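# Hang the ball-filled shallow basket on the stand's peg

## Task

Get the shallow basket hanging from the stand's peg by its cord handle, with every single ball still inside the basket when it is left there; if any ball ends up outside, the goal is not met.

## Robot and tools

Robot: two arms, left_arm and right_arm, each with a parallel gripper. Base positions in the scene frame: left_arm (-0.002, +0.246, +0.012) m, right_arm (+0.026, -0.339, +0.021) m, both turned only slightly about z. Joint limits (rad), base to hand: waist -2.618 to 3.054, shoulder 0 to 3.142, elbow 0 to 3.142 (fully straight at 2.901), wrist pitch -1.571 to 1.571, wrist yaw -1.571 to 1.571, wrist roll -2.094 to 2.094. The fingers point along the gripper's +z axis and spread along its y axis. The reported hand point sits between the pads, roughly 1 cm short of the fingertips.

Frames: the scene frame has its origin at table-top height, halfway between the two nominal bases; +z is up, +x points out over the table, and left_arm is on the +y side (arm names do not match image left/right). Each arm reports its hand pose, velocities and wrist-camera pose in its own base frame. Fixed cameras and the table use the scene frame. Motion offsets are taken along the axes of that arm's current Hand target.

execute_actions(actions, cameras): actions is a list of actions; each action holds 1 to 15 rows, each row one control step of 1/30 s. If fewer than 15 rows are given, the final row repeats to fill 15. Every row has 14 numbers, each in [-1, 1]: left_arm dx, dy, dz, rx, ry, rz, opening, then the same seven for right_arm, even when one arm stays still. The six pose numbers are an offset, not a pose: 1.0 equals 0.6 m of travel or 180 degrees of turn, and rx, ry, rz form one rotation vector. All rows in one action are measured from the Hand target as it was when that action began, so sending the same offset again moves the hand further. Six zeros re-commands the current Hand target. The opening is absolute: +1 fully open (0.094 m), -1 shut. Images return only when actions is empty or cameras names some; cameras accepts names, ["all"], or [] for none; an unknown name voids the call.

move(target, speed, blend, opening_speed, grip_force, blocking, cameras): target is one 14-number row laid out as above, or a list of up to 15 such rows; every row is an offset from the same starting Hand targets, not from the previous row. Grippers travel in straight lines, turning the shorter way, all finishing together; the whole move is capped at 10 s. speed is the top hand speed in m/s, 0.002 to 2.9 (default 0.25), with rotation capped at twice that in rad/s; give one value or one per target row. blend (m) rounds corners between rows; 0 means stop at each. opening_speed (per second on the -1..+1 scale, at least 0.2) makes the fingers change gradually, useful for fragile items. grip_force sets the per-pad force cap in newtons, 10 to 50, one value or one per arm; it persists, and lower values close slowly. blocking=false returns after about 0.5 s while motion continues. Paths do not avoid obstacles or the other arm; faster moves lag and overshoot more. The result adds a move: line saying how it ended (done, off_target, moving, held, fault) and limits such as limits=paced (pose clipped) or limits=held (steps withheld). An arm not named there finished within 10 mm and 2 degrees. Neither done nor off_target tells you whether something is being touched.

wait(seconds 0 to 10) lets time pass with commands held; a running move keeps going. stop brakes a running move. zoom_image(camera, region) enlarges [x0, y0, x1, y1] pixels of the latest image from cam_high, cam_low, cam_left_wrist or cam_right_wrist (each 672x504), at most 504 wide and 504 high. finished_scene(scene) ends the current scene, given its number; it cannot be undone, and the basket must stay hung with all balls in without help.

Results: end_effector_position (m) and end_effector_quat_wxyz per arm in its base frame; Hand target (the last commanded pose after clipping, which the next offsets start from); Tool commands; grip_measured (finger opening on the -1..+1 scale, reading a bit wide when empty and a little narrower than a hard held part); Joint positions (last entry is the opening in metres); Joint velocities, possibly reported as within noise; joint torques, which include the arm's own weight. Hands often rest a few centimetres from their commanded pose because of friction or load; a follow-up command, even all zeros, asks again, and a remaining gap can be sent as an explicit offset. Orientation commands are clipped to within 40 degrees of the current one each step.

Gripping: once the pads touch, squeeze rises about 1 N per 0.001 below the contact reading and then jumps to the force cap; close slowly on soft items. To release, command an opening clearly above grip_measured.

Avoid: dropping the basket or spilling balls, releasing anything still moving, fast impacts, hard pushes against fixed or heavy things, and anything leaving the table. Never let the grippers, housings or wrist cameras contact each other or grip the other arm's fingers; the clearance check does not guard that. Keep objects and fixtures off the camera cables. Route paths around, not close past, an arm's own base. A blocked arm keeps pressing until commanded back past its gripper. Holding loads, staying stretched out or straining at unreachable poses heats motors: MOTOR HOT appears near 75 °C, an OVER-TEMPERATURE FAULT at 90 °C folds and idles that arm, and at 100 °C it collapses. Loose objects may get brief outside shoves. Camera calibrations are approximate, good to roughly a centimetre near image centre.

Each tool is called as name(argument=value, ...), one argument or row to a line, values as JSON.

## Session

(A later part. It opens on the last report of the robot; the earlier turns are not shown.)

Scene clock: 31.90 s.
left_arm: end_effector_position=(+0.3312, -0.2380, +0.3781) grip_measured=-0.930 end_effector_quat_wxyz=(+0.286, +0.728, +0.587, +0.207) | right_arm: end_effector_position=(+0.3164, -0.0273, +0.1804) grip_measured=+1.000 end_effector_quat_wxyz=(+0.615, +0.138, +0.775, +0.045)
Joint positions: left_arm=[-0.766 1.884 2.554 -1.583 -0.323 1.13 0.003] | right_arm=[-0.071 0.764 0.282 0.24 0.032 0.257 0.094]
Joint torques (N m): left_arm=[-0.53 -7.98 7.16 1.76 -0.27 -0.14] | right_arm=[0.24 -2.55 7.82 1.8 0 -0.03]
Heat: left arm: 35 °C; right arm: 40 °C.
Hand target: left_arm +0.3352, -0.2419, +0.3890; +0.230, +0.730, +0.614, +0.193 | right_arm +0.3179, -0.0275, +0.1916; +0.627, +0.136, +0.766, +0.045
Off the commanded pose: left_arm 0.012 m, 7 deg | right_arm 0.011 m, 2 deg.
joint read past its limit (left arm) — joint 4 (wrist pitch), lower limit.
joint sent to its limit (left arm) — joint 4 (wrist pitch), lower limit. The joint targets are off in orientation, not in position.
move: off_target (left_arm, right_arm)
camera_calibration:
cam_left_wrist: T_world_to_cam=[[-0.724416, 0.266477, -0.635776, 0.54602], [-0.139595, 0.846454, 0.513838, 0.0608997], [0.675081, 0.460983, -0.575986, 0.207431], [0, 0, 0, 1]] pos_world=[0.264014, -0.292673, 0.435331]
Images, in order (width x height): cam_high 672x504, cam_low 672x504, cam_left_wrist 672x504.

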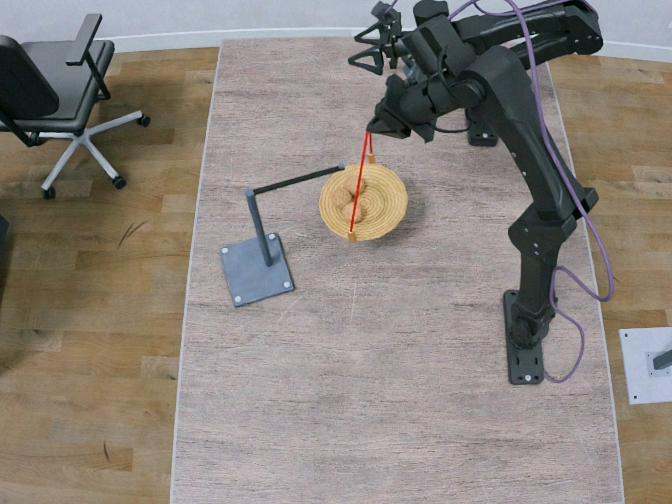

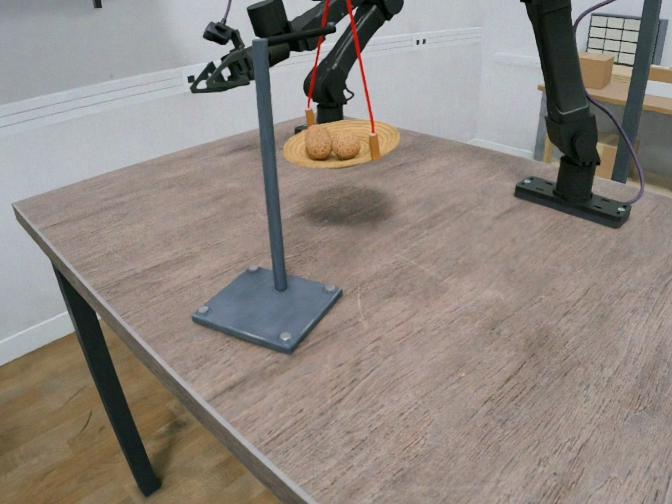

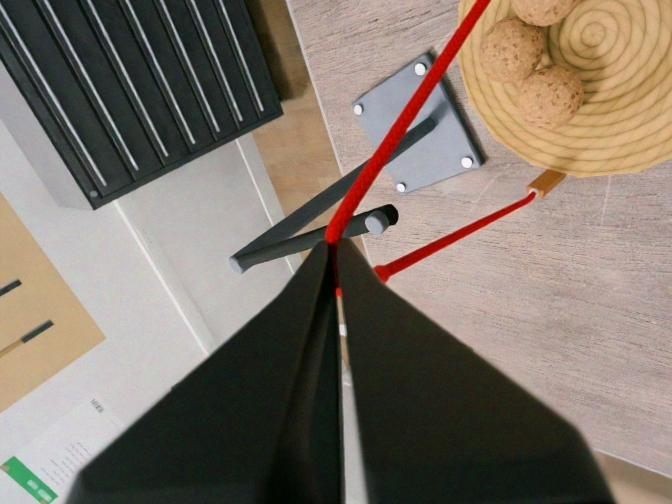

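move(
  target=[0.1015,0.119,0.0912,0,0,0,-1,0,0,0,0,0,0,1],
  speed=0.06,
  cameras=["cam_low","cam_left_wrist","cam_high"],
)

zoom_image(
  camera="cam_low",
  region=[200, 0, 420, 230],
)

Scene clock: 34.77 s.
left_arm: end_effector_position=(+0.4252, -0.1927, +0.3712) grip_measured=-0.930 end_effector_quat_wxyz=(+0.293, +0.715, +0.591, +0.230) | right_arm: end_effector_position=(+0.3164, -0.0273, +0.1804) grip_measured=+1.000 end_effector_quat_wxyz=(+0.615, +0.138, +0.775, +0.045)
Joint positions: left_arm=[-0.504 2.107 2.834 -1.554 -0.199 1.335 0.003] | right_arm=[-0.071 0.764 0.282 0.24 0.032 0.257 0.094]
Joint torques (N m): left_arm=[0.16 -9.87 6.97 2.14 -0.05 0.06] | right_arm=[-0.03 -2.25 7.86 1.84 -0.01 -0.05]
Heat: left arm: 35 °C; right arm: 40 °C.
Hand target: left_arm +0.4342, -0.1974, +0.3850; +0.230, +0.730, +0.614, +0.193 | right_arm +0.3179, -0.0275, +0.1916; +0.627, +0.136, +0.766, +0.045
Off the commanded pose: left_arm 0.017 m, 9 deg | right_arm 0.011 m, 2 deg.
elbow stopped short (left arm): the move would have taken joint 3 (elbow) straighter than the controller allows.
move: off_target (left_arm, right_arm)
camera_calibration:
cam_left_wrist: T_world_to_cam=[[-0.703021, 0.249244, -0.666062, 0.596547], [-0.189258, 0.83723, 0.513056, 0.0588588], [0.685524, 0.486747, -0.541419, 0.106803], [0, 0, 0, 1]] pos_world=[0.357309, -0.24995, 0.424965]
Images, in order (width x height): cam_high 672x504, cam_low 672x504, cam_left_wrist 672x504.

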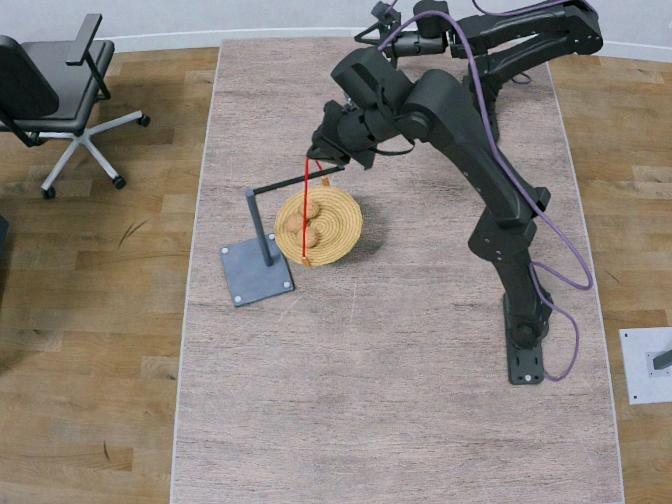

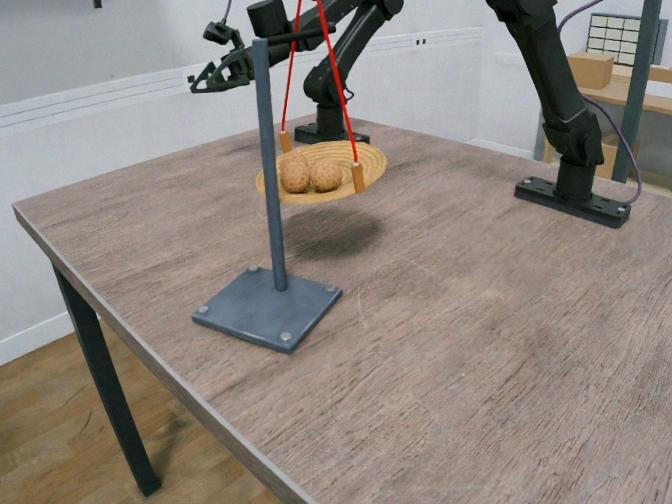

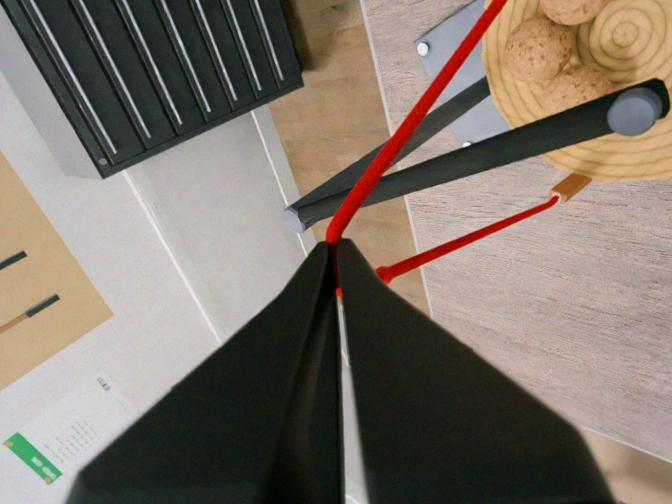

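Scaled by 2.191.

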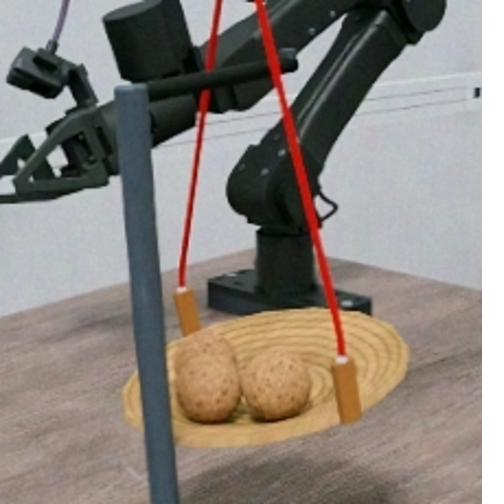

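move(
  target=[0,-0.0363,0.052,0,0,0,-1,0,0,0,0,0,0,1],
  speed=0.03,
  cameras=["cam_low","cam_left_wrist","cam_high"],
)

zoom_image(
  camera="cam_low",
  region=[230, 0, 390, 120],
)

Scene clock: 39.30 s.
left_arm: end_effector_position=(+0.4278, -0.1953, +0.3499) grip_measured=-0.930 end_effector_quat_wxyz=(+0.267, +0.726, +0.596, +0.216) | right_arm: end_effector_position=(+0.3164, -0.0273, +0.1804) grip_measured=+1.000 end_effector_quat_wxyz=(+0.615, +0.138, +0.775, +0.045)
Joint positions: left_arm=[-0.504 2.144 2.834 -1.583 -0.193 1.33 0.003] | right_arm=[-0.071 0.764 0.282 0.24 0.032 0.257 0.094]
Joint torques (N m): left_arm=[0.34 -10.13 3.58 1.79 -0.03 -0.12] | right_arm=[-0.08 -2.17 7.8 1.89 0.02 -0.03]
Heat: left arm: 35 °C; right arm: 40 °C.
Hand target: left_arm +0.4342, -0.1974, +0.3469; +0.230, +0.730, +0.614, +0.193 | right_arm +0.3179, -0.0275, +0.1916; +0.627, +0.136, +0.766, +0.045
Off the commanded pose: left_arm 0.007 m, 5 deg | right_arm 0.011 m, 2 deg.
elbow stopped short (left arm): the move would have taken joint 3 (elbow) straighter than the controller allows.
joint read past its limit (left arm) — joint 4 (wrist pitch), lower limit.
joint sent to its limit (left arm) — joint 4 (wrist pitch), lower limit. The joint targets are off in orientation, not in position.
move: off_target (left_arm, right_arm)
camera_calibration:
cam_left_wrist: T_world_to_cam=[[-0.74185, 0.265293, -0.615855, 0.587043], [-0.156871, 0.824267, 0.544036, 0.045181], [0.651958, 0.500203, -0.569866, 0.121766], [0, 0, 0, 1]] pos_world=[0.3632, -0.253888, 0.406344]
Images, in order (width x height): cam_high 672x504, cam_low 672x504, cam_left_wrist 672x504.

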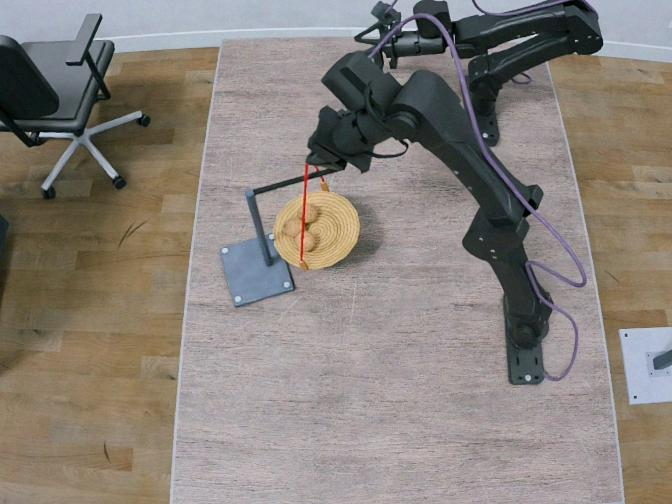

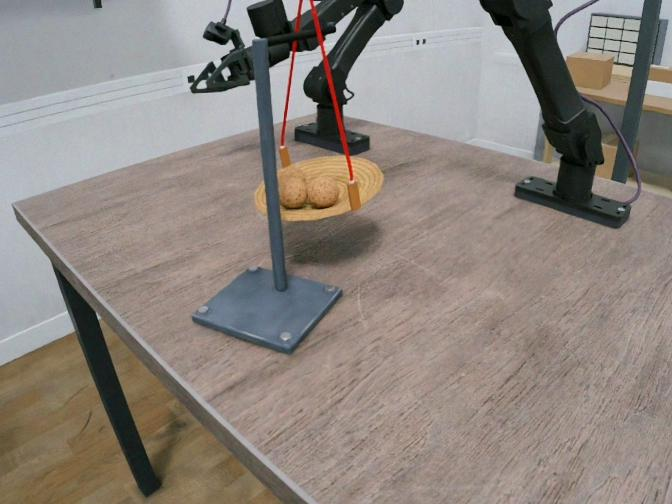

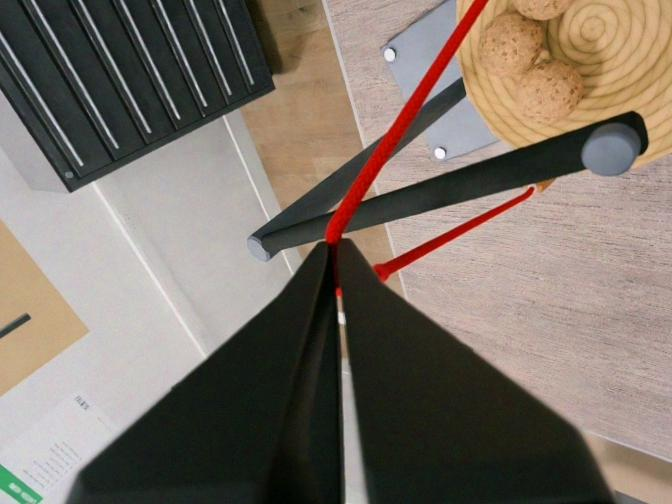

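Scaled by 3.150.

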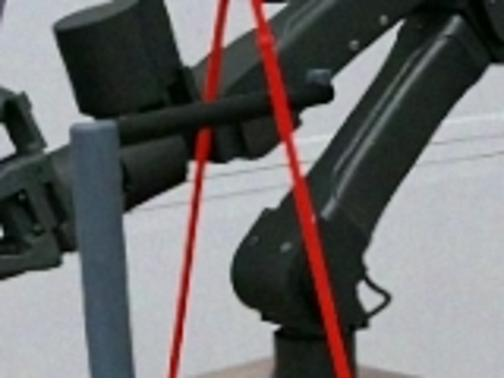

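move(
  target=[0,-0.0163,0.0234,0,0,0,-1,0,0,0,0,0,0,1],
  speed=0.03,
  cameras=["cam_low","cam_left_wrist","cam_high"],
)

zoom_image(
  camera="cam_low",
  region=[230, 0, 390, 120],
)

zoom_image(
  camera="cam_high",
  region=[230, 120, 390, 280],
)

Scene clock: 41.43 s.
left_arm: end_effector_position=(+0.4276, -0.1957, +0.3328) grip_measured=-0.930 end_effector_quat_wxyz=(+0.244, +0.732, +0.603, +0.204) | right_arm: end_effector_position=(+0.3164, -0.0273, +0.1804) grip_measured=+1.000 end_effector_quat_wxyz=(+0.615, +0.138, +0.775, +0.045)
Joint positions: left_arm=[-0.504 2.144 2.778 -1.583 -0.19 1.32 0.003] | right_arm=[-0.071 0.764 0.282 0.24 0.032 0.257 0.094]
Joint torques (N m): left_arm=[0.4 -10.28 3.93 1.72 -0.03 -0.12] | right_arm=[0.16 -2.32 7.77 1.87 0.05 -0.07]
Heat: left arm: 35 °C; right arm: 40 °C.
Hand target: left_arm +0.4342, -0.1974, +0.3298; +0.230, +0.730, +0.614, +0.193 | right_arm +0.3179, -0.0275, +0.1916; +0.627, +0.136, +0.766, +0.045
Off the commanded pose: left_arm 0.007 m, 2 deg | right_arm 0.011 m, 2 deg.
joint read past its limit (left arm) — joint 4 (wrist pitch), lower limit.
joint sent to its limit (left arm) — joint 4 (wrist pitch), lower limit. The joint targets still meet the commanded pose.
move: off_target (right_arm)
camera_calibration:
cam_left_wrist: T_world_to_cam=[[-0.773994, 0.271946, -0.571821, 0.576759], [-0.133677, 0.812543, 0.567367, 0.0347599], [0.618922, 0.515577, -0.59255, 0.136964], [0, 0, 0, 1]] pos_world=[0.366284, -0.255707, 0.391239]
Images, in order (width x height): cam_high 672x504, cam_low 672x504, cam_left_wrist 672x504.

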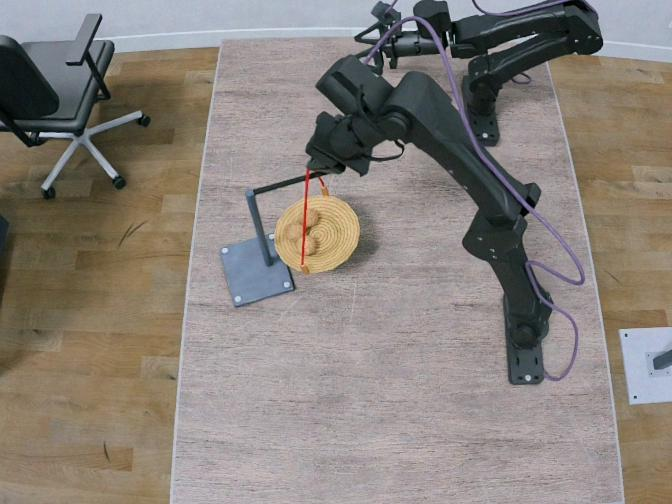

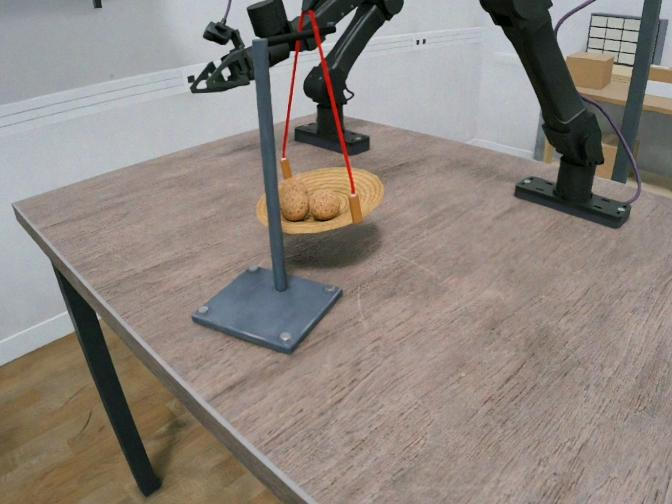

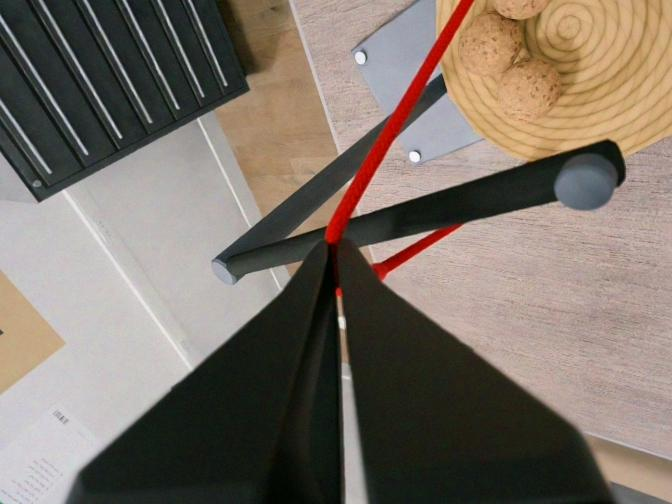

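Scaled by 3.150.

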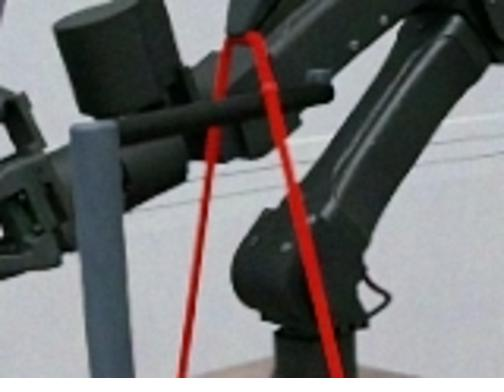

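Scaled by 3.150.

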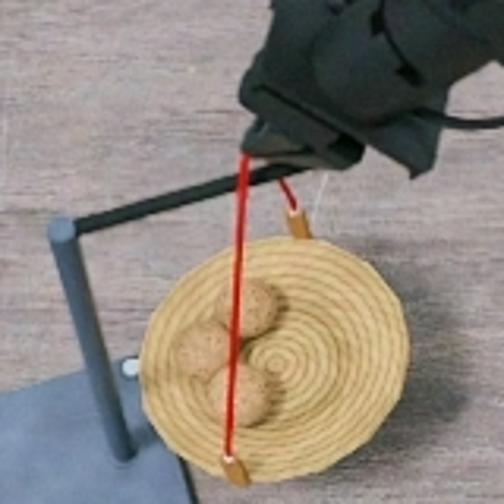

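move(
  target=[0,-0.0163,0.0234,0,0,0,-1,0,0,0,0,0,0,1],
  speed=0.03,
  cameras=["cam_low","cam_left_wrist","cam_high"],
)

zoom_image(
  camera="cam_low",
  region=[230, 0, 390, 120],
)

Scene clock: 42.60 s.
left_arm: end_effector_position=(+0.4288, -0.1951, +0.3130) grip_measured=-0.931 end_effector_quat_wxyz=(+0.217, +0.737, +0.610, +0.195) | right_arm: end_effector_position=(+0.3164, -0.0273, +0.1804) grip_measured=+1.000 end_effector_quat_wxyz=(+0.615, +0.138, +0.775, +0.045)
Joint positions: left_arm=[-0.504 2.143 2.707 -1.572 -0.196 1.312 0.003] | right_arm=[-0.071 0.764 0.282 0.24 0.032 0.257 0.094]
Joint torques (N m): left_arm=[0.42 -11.86 2.45 1.83 0.05 -0.12] | right_arm=[0.03 -2.22 7.79 1.83 0.06 -0.03]
Heat: left arm: 35 °C; right arm: 41 °C.
Hand target: left_arm +0.4343, -0.1975, +0.3127; +0.230, +0.730, +0.614, +0.193 | right_arm +0.3179, -0.0275, +0.1916; +0.627, +0.136, +0.766, +0.045
Off the commanded pose: left_arm 0.006 m, 2 deg | right_arm 0.011 m, 2 deg.
joint read past its limit (left arm) — joint 4 (wrist pitch), lower limit.
move: off_target (right_arm)
camera_calibration:
cam_left_wrist: T_world_to_cam=[[-0.804053, 0.28004, -0.524477, 0.565929], [-0.112289, 0.79473, 0.596485, 0.0239371], [0.583857, 0.538499, -0.60756, 0.14842], [0, 0, 0, 1]] pos_world=[0.371068, -0.25743, 0.372713]
Images, in order (width x height): cam_high 672x504, cam_low 672x504, cam_left_wrist 672x504.

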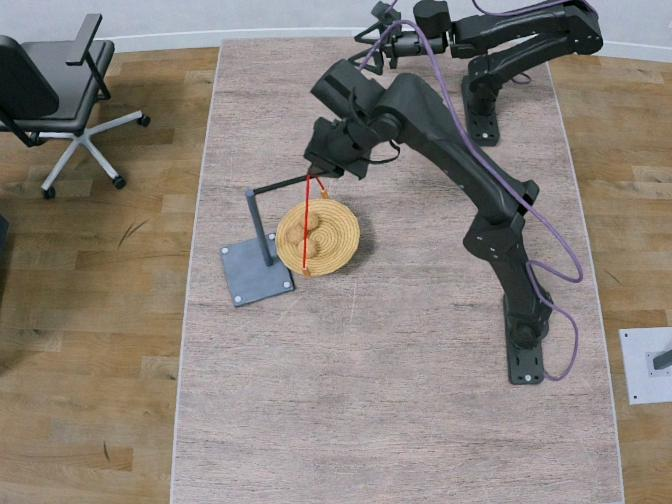

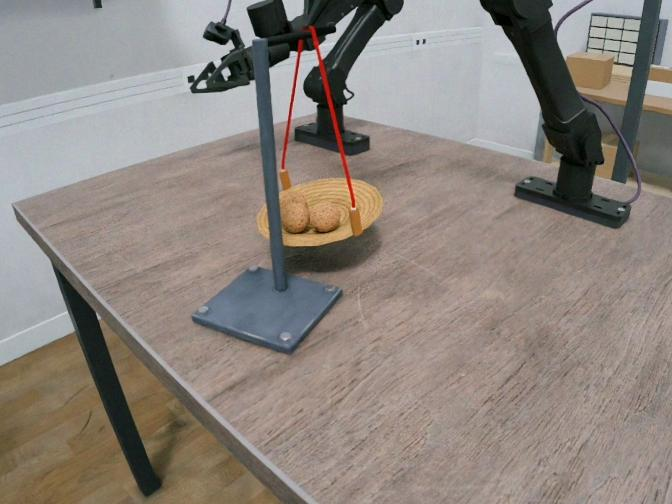

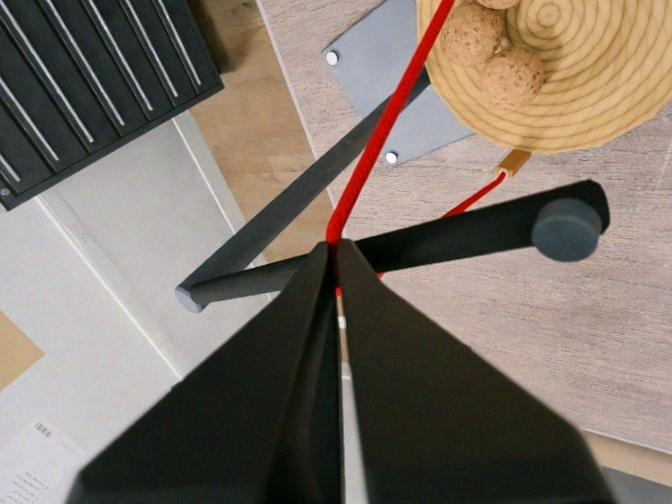

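Scaled by 3.150.

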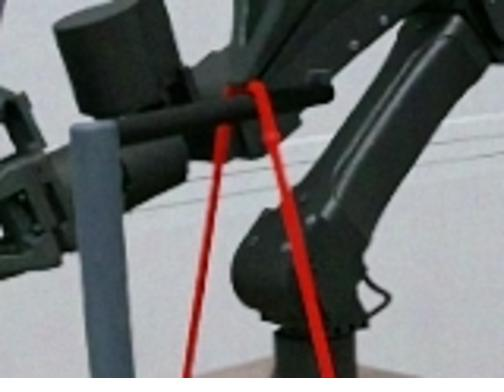

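move(
  target=[0,-0.0082,0.0117,0,0,0,-1,0,0,0,0,0,0,1],
  speed=0.02,
  cameras=["cam_low","cam_left_wrist"],
)

zoom_image(
  camera="cam_low",
  region=[230, 0, 390, 120],
)

zoom_image(
  camera="cam_left_wrist",
  region=[260, 160, 460, 310],
)

Scene clock: 43.80 s.
left_arm: end_effector_position=(+0.4290, -0.1941, +0.3124) grip_measured=-0.931 end_effector_quat_wxyz=(+0.227, +0.733, +0.609, +0.202) | right_arm: end_effector_position=(+0.3164, -0.0273, +0.1804) grip_measured=+1.000 end_effector_quat_wxyz=(+0.615, +0.138, +0.775, +0.045)
Joint positions: left_arm=[-0.504 2.055 2.532 -1.462 -0.202 1.311 0.003] | right_arm=[-0.071 0.764 0.282 0.24 0.032 0.257 0.094]
Joint torques (N m): left_arm=[0.44 -10.55 2.4 1.78 0.1 -0.11] | right_arm=[0.14 -2.18 7.88 1.92 -0.02 -0.03]
Heat: left arm: 34 °C; right arm: 41 °C.
Hand target: left_arm +0.4342, -0.1974, +0.3041; +0.230, +0.730, +0.614, +0.193 | right_arm +0.3179, -0.0275, +0.1916; +0.627, +0.136, +0.766, +0.045
Off the commanded pose: left_arm 0.010 m, 1 deg | right_arm 0.011 m, 2 deg.
move: off_target (right_arm)
camera_calibration:
cam_left_wrist: T_world_to_cam=[[-0.792768, 0.272493, -0.545222, 0.565678], [-0.129277, 0.798984, 0.587292, 0.0345246], [0.595656, 0.536071, -0.598182, 0.13895], [0, 0, 0, 1]] pos_world=[0.370148, -0.256215, 0.371261]
Images, in order (width x height): cam_low 672x504, cam_left_wrist 672x504.

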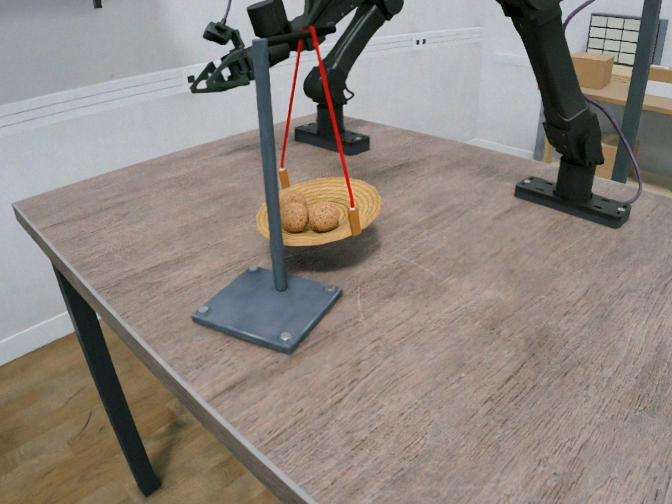

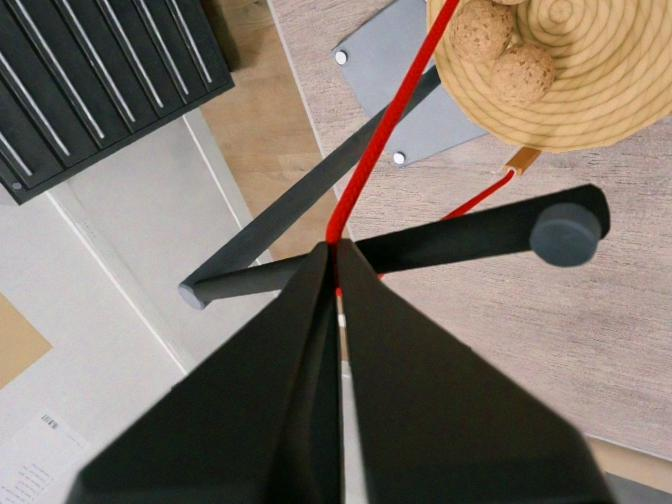

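Scaled by 3.150.

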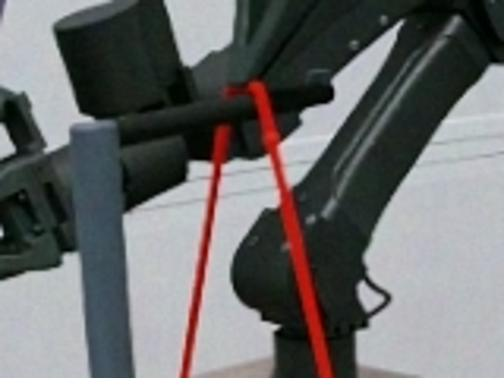

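Scaled by 2.520.

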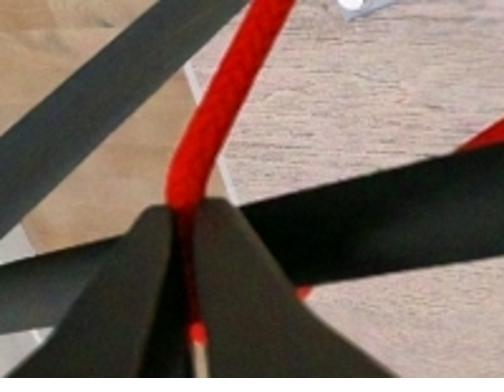

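move(
  target=[0,0.0095,-0.0137,0,0,0,-0.6,0,0,0,0,0,0,1],
  speed=0.02,
  opening_speed=0.5,
  cameras=["cam_low","cam_left_wrist","cam_high"],
)

zoom_image(
  camera="cam_low",
  region=[230, 0, 390, 120],
)

zoom_image(
  camera="cam_left_wrist",
  region=[230, 160, 480, 360],
)

Scene clock: 45.33 s.
left_arm: end_effector_position=(+0.4328, -0.1971, +0.3188) grip_measured=-0.602 end_effector_quat_wxyz=(+0.235, +0.731, +0.608, +0.203) | right_arm: end_effector_position=(+0.3164, -0.0273, +0.1804) grip_measured=+1.000 end_effector_quat_wxyz=(+0.615, +0.138, +0.775, +0.045)
Joint positions: left_arm=[-0.504 2.099 2.63 -1.498 -0.198 1.311 0.019] | right_arm=[-0.071 0.764 0.282 0.24 0.032 0.257 0.094]
Joint torques (N m): left_arm=[0.43 -9.48 7.08 1.25 0.06 -0.11] | right_arm=[0.23 -2.36 7.91 1.88 0.04 -0.07]
Heat: left arm: 34 °C; right arm: 41 °C.
Hand target: left_arm +0.4341, -0.1974, +0.3141; +0.230, +0.730, +0.614, +0.193 | right_arm +0.3179, -0.0275, +0.1916; +0.627, +0.136, +0.766, +0.045
Off the commanded pose: left_arm 0.005 m, 1 deg | right_arm 0.011 m, 2 deg.
move: off_target (right_arm)
camera_calibration:
cam_left_wrist: T_world_to_cam=[[-0.784946, 0.268245, -0.558484, 0.572979], [-0.1347, 0.805966, 0.576432, 0.0407685], [0.604744, 0.527696, -0.596507, 0.135963], [0, 0, 0, 1]] pos_world=[0.373026, -0.258304, 0.377602]
Images, in order (width x height): cam_high 672x504, cam_low 672x504, cam_left_wrist 672x504.

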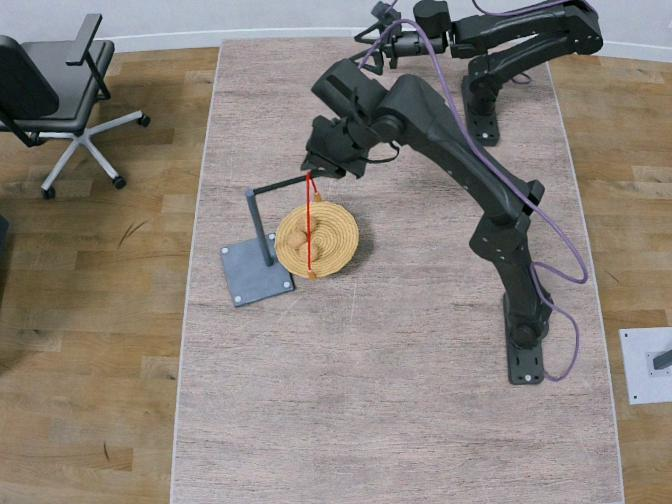

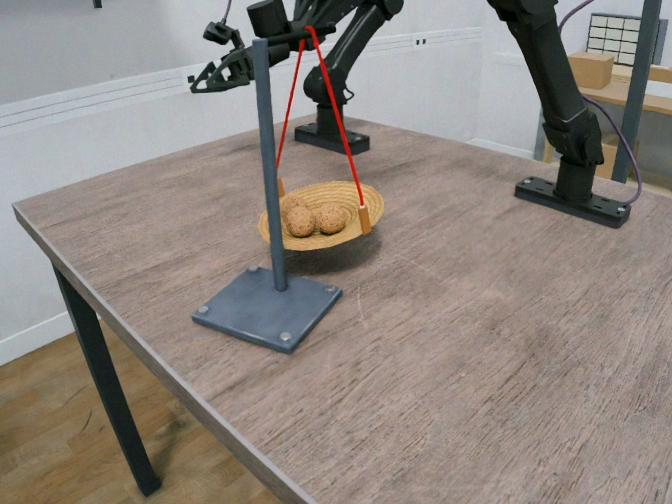

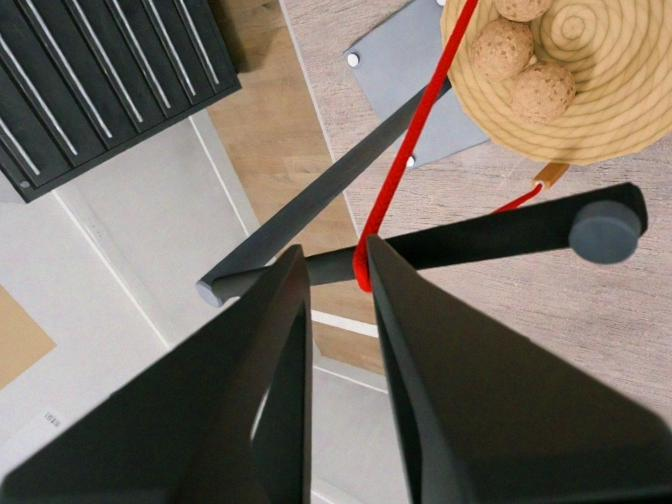

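Scaled by 3.150.

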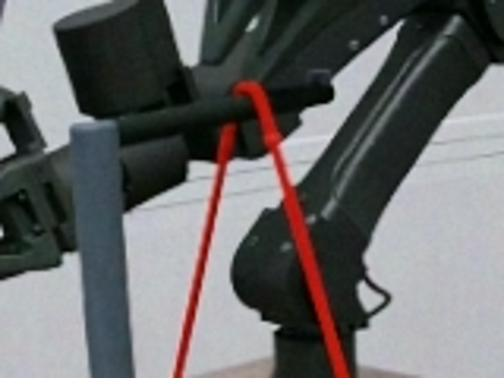

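Scaled by 2.016.

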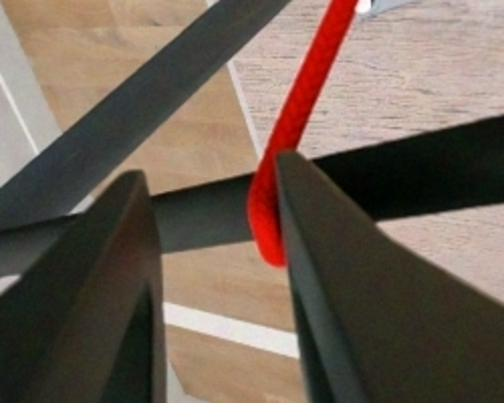

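move(
  target=[
    [0,-0.009,-0.015,0,0,0,-0.6,0,0,0,0,0,0,1],
    [0,-0.009,-0.2,0,0,0,-0.6,0,0,0,0,0,0,1],
  ],
  speed=0.05,
  cameras=["cam_low","cam_left_wrist","cam_high"],
)

zoom_image(
  camera="cam_low",
  region=[230, 0, 430, 260],
)

Scene clock: 48.97 s.
left_arm: end_effector_position=(+0.3728, -0.1899, +0.3949) grip_measured=-0.602 end_effector_quat_wxyz=(+0.300, +0.719, +0.585, +0.227) | right_arm: end_effector_position=(+0.3164, -0.0273, +0.1804) grip_measured=+1.000 end_effector_quat_wxyz=(+0.615, +0.138, +0.775, +0.045)
Joint positions: left_arm=[-0.572 1.912 2.646 -1.562 -0.23 1.293 0.019] | right_arm=[-0.071 0.764 0.282 0.24 0.032 0.257 0.094]
Joint torques (N m): left_arm=[-0.49 -12.41 3.3 1.63 -0.16 -0.12] | right_arm=[0.14 -2.25 7.57 1.9 -0.04 -0.06]
Heat: left arm: 34 °C; right arm: 41 °C.
Hand target: left_arm +0.3621, -0.1849, +0.4094; +0.230, +0.730, +0.614, +0.193 | right_arm +0.3179, -0.0275, +0.1916; +0.627, +0.136, +0.766, +0.045
Off the commanded pose: left_arm 0.019 m, 10 deg | right_arm 0.011 m, 2 deg.
joint sent to its limit (left arm) — joint 4 (wrist pitch), lower limit. The joint targets are off in orientation, not in position.
move: off_target (left_arm, right_arm)
camera_calibration:
cam_left_wrist: T_world_to_cam=[[-0.695771, 0.255354, -0.671339, 0.575412], [-0.177373, 0.844638, 0.505099, 0.0345526], [0.696018, 0.470511, -0.542382, 0.147577], [0, 0, 0, 1]] pos_world=[0.303767, -0.245555, 0.448887]
Images, in order (width x height): cam_high 672x504, cam_low 672x504, cam_left_wrist 672x504.

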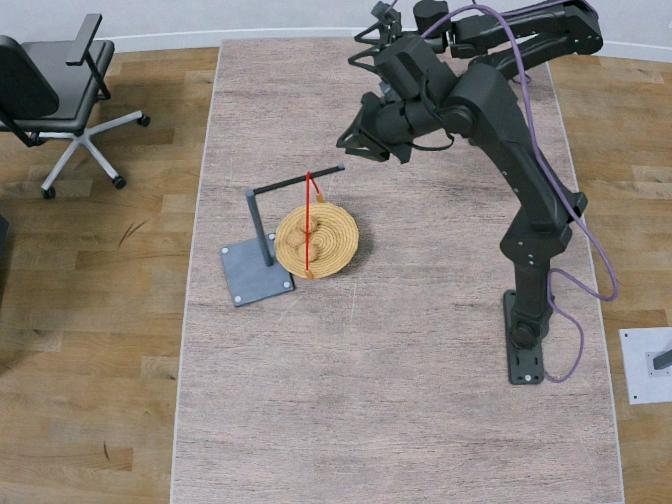

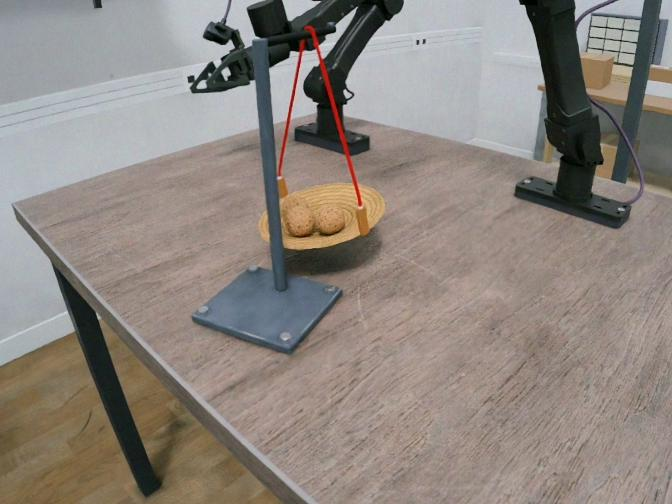

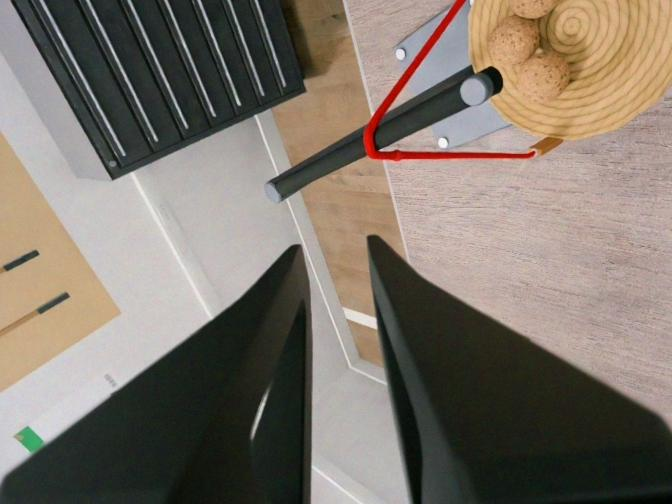

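Scaled by 1.938.

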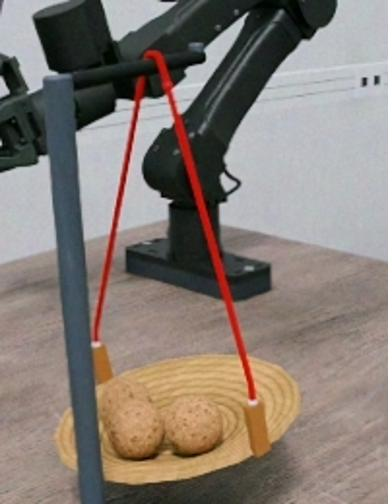

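Works. Hung with all balls.

finished_scene(
  scene=1,
)

The scene is finished: the task was done.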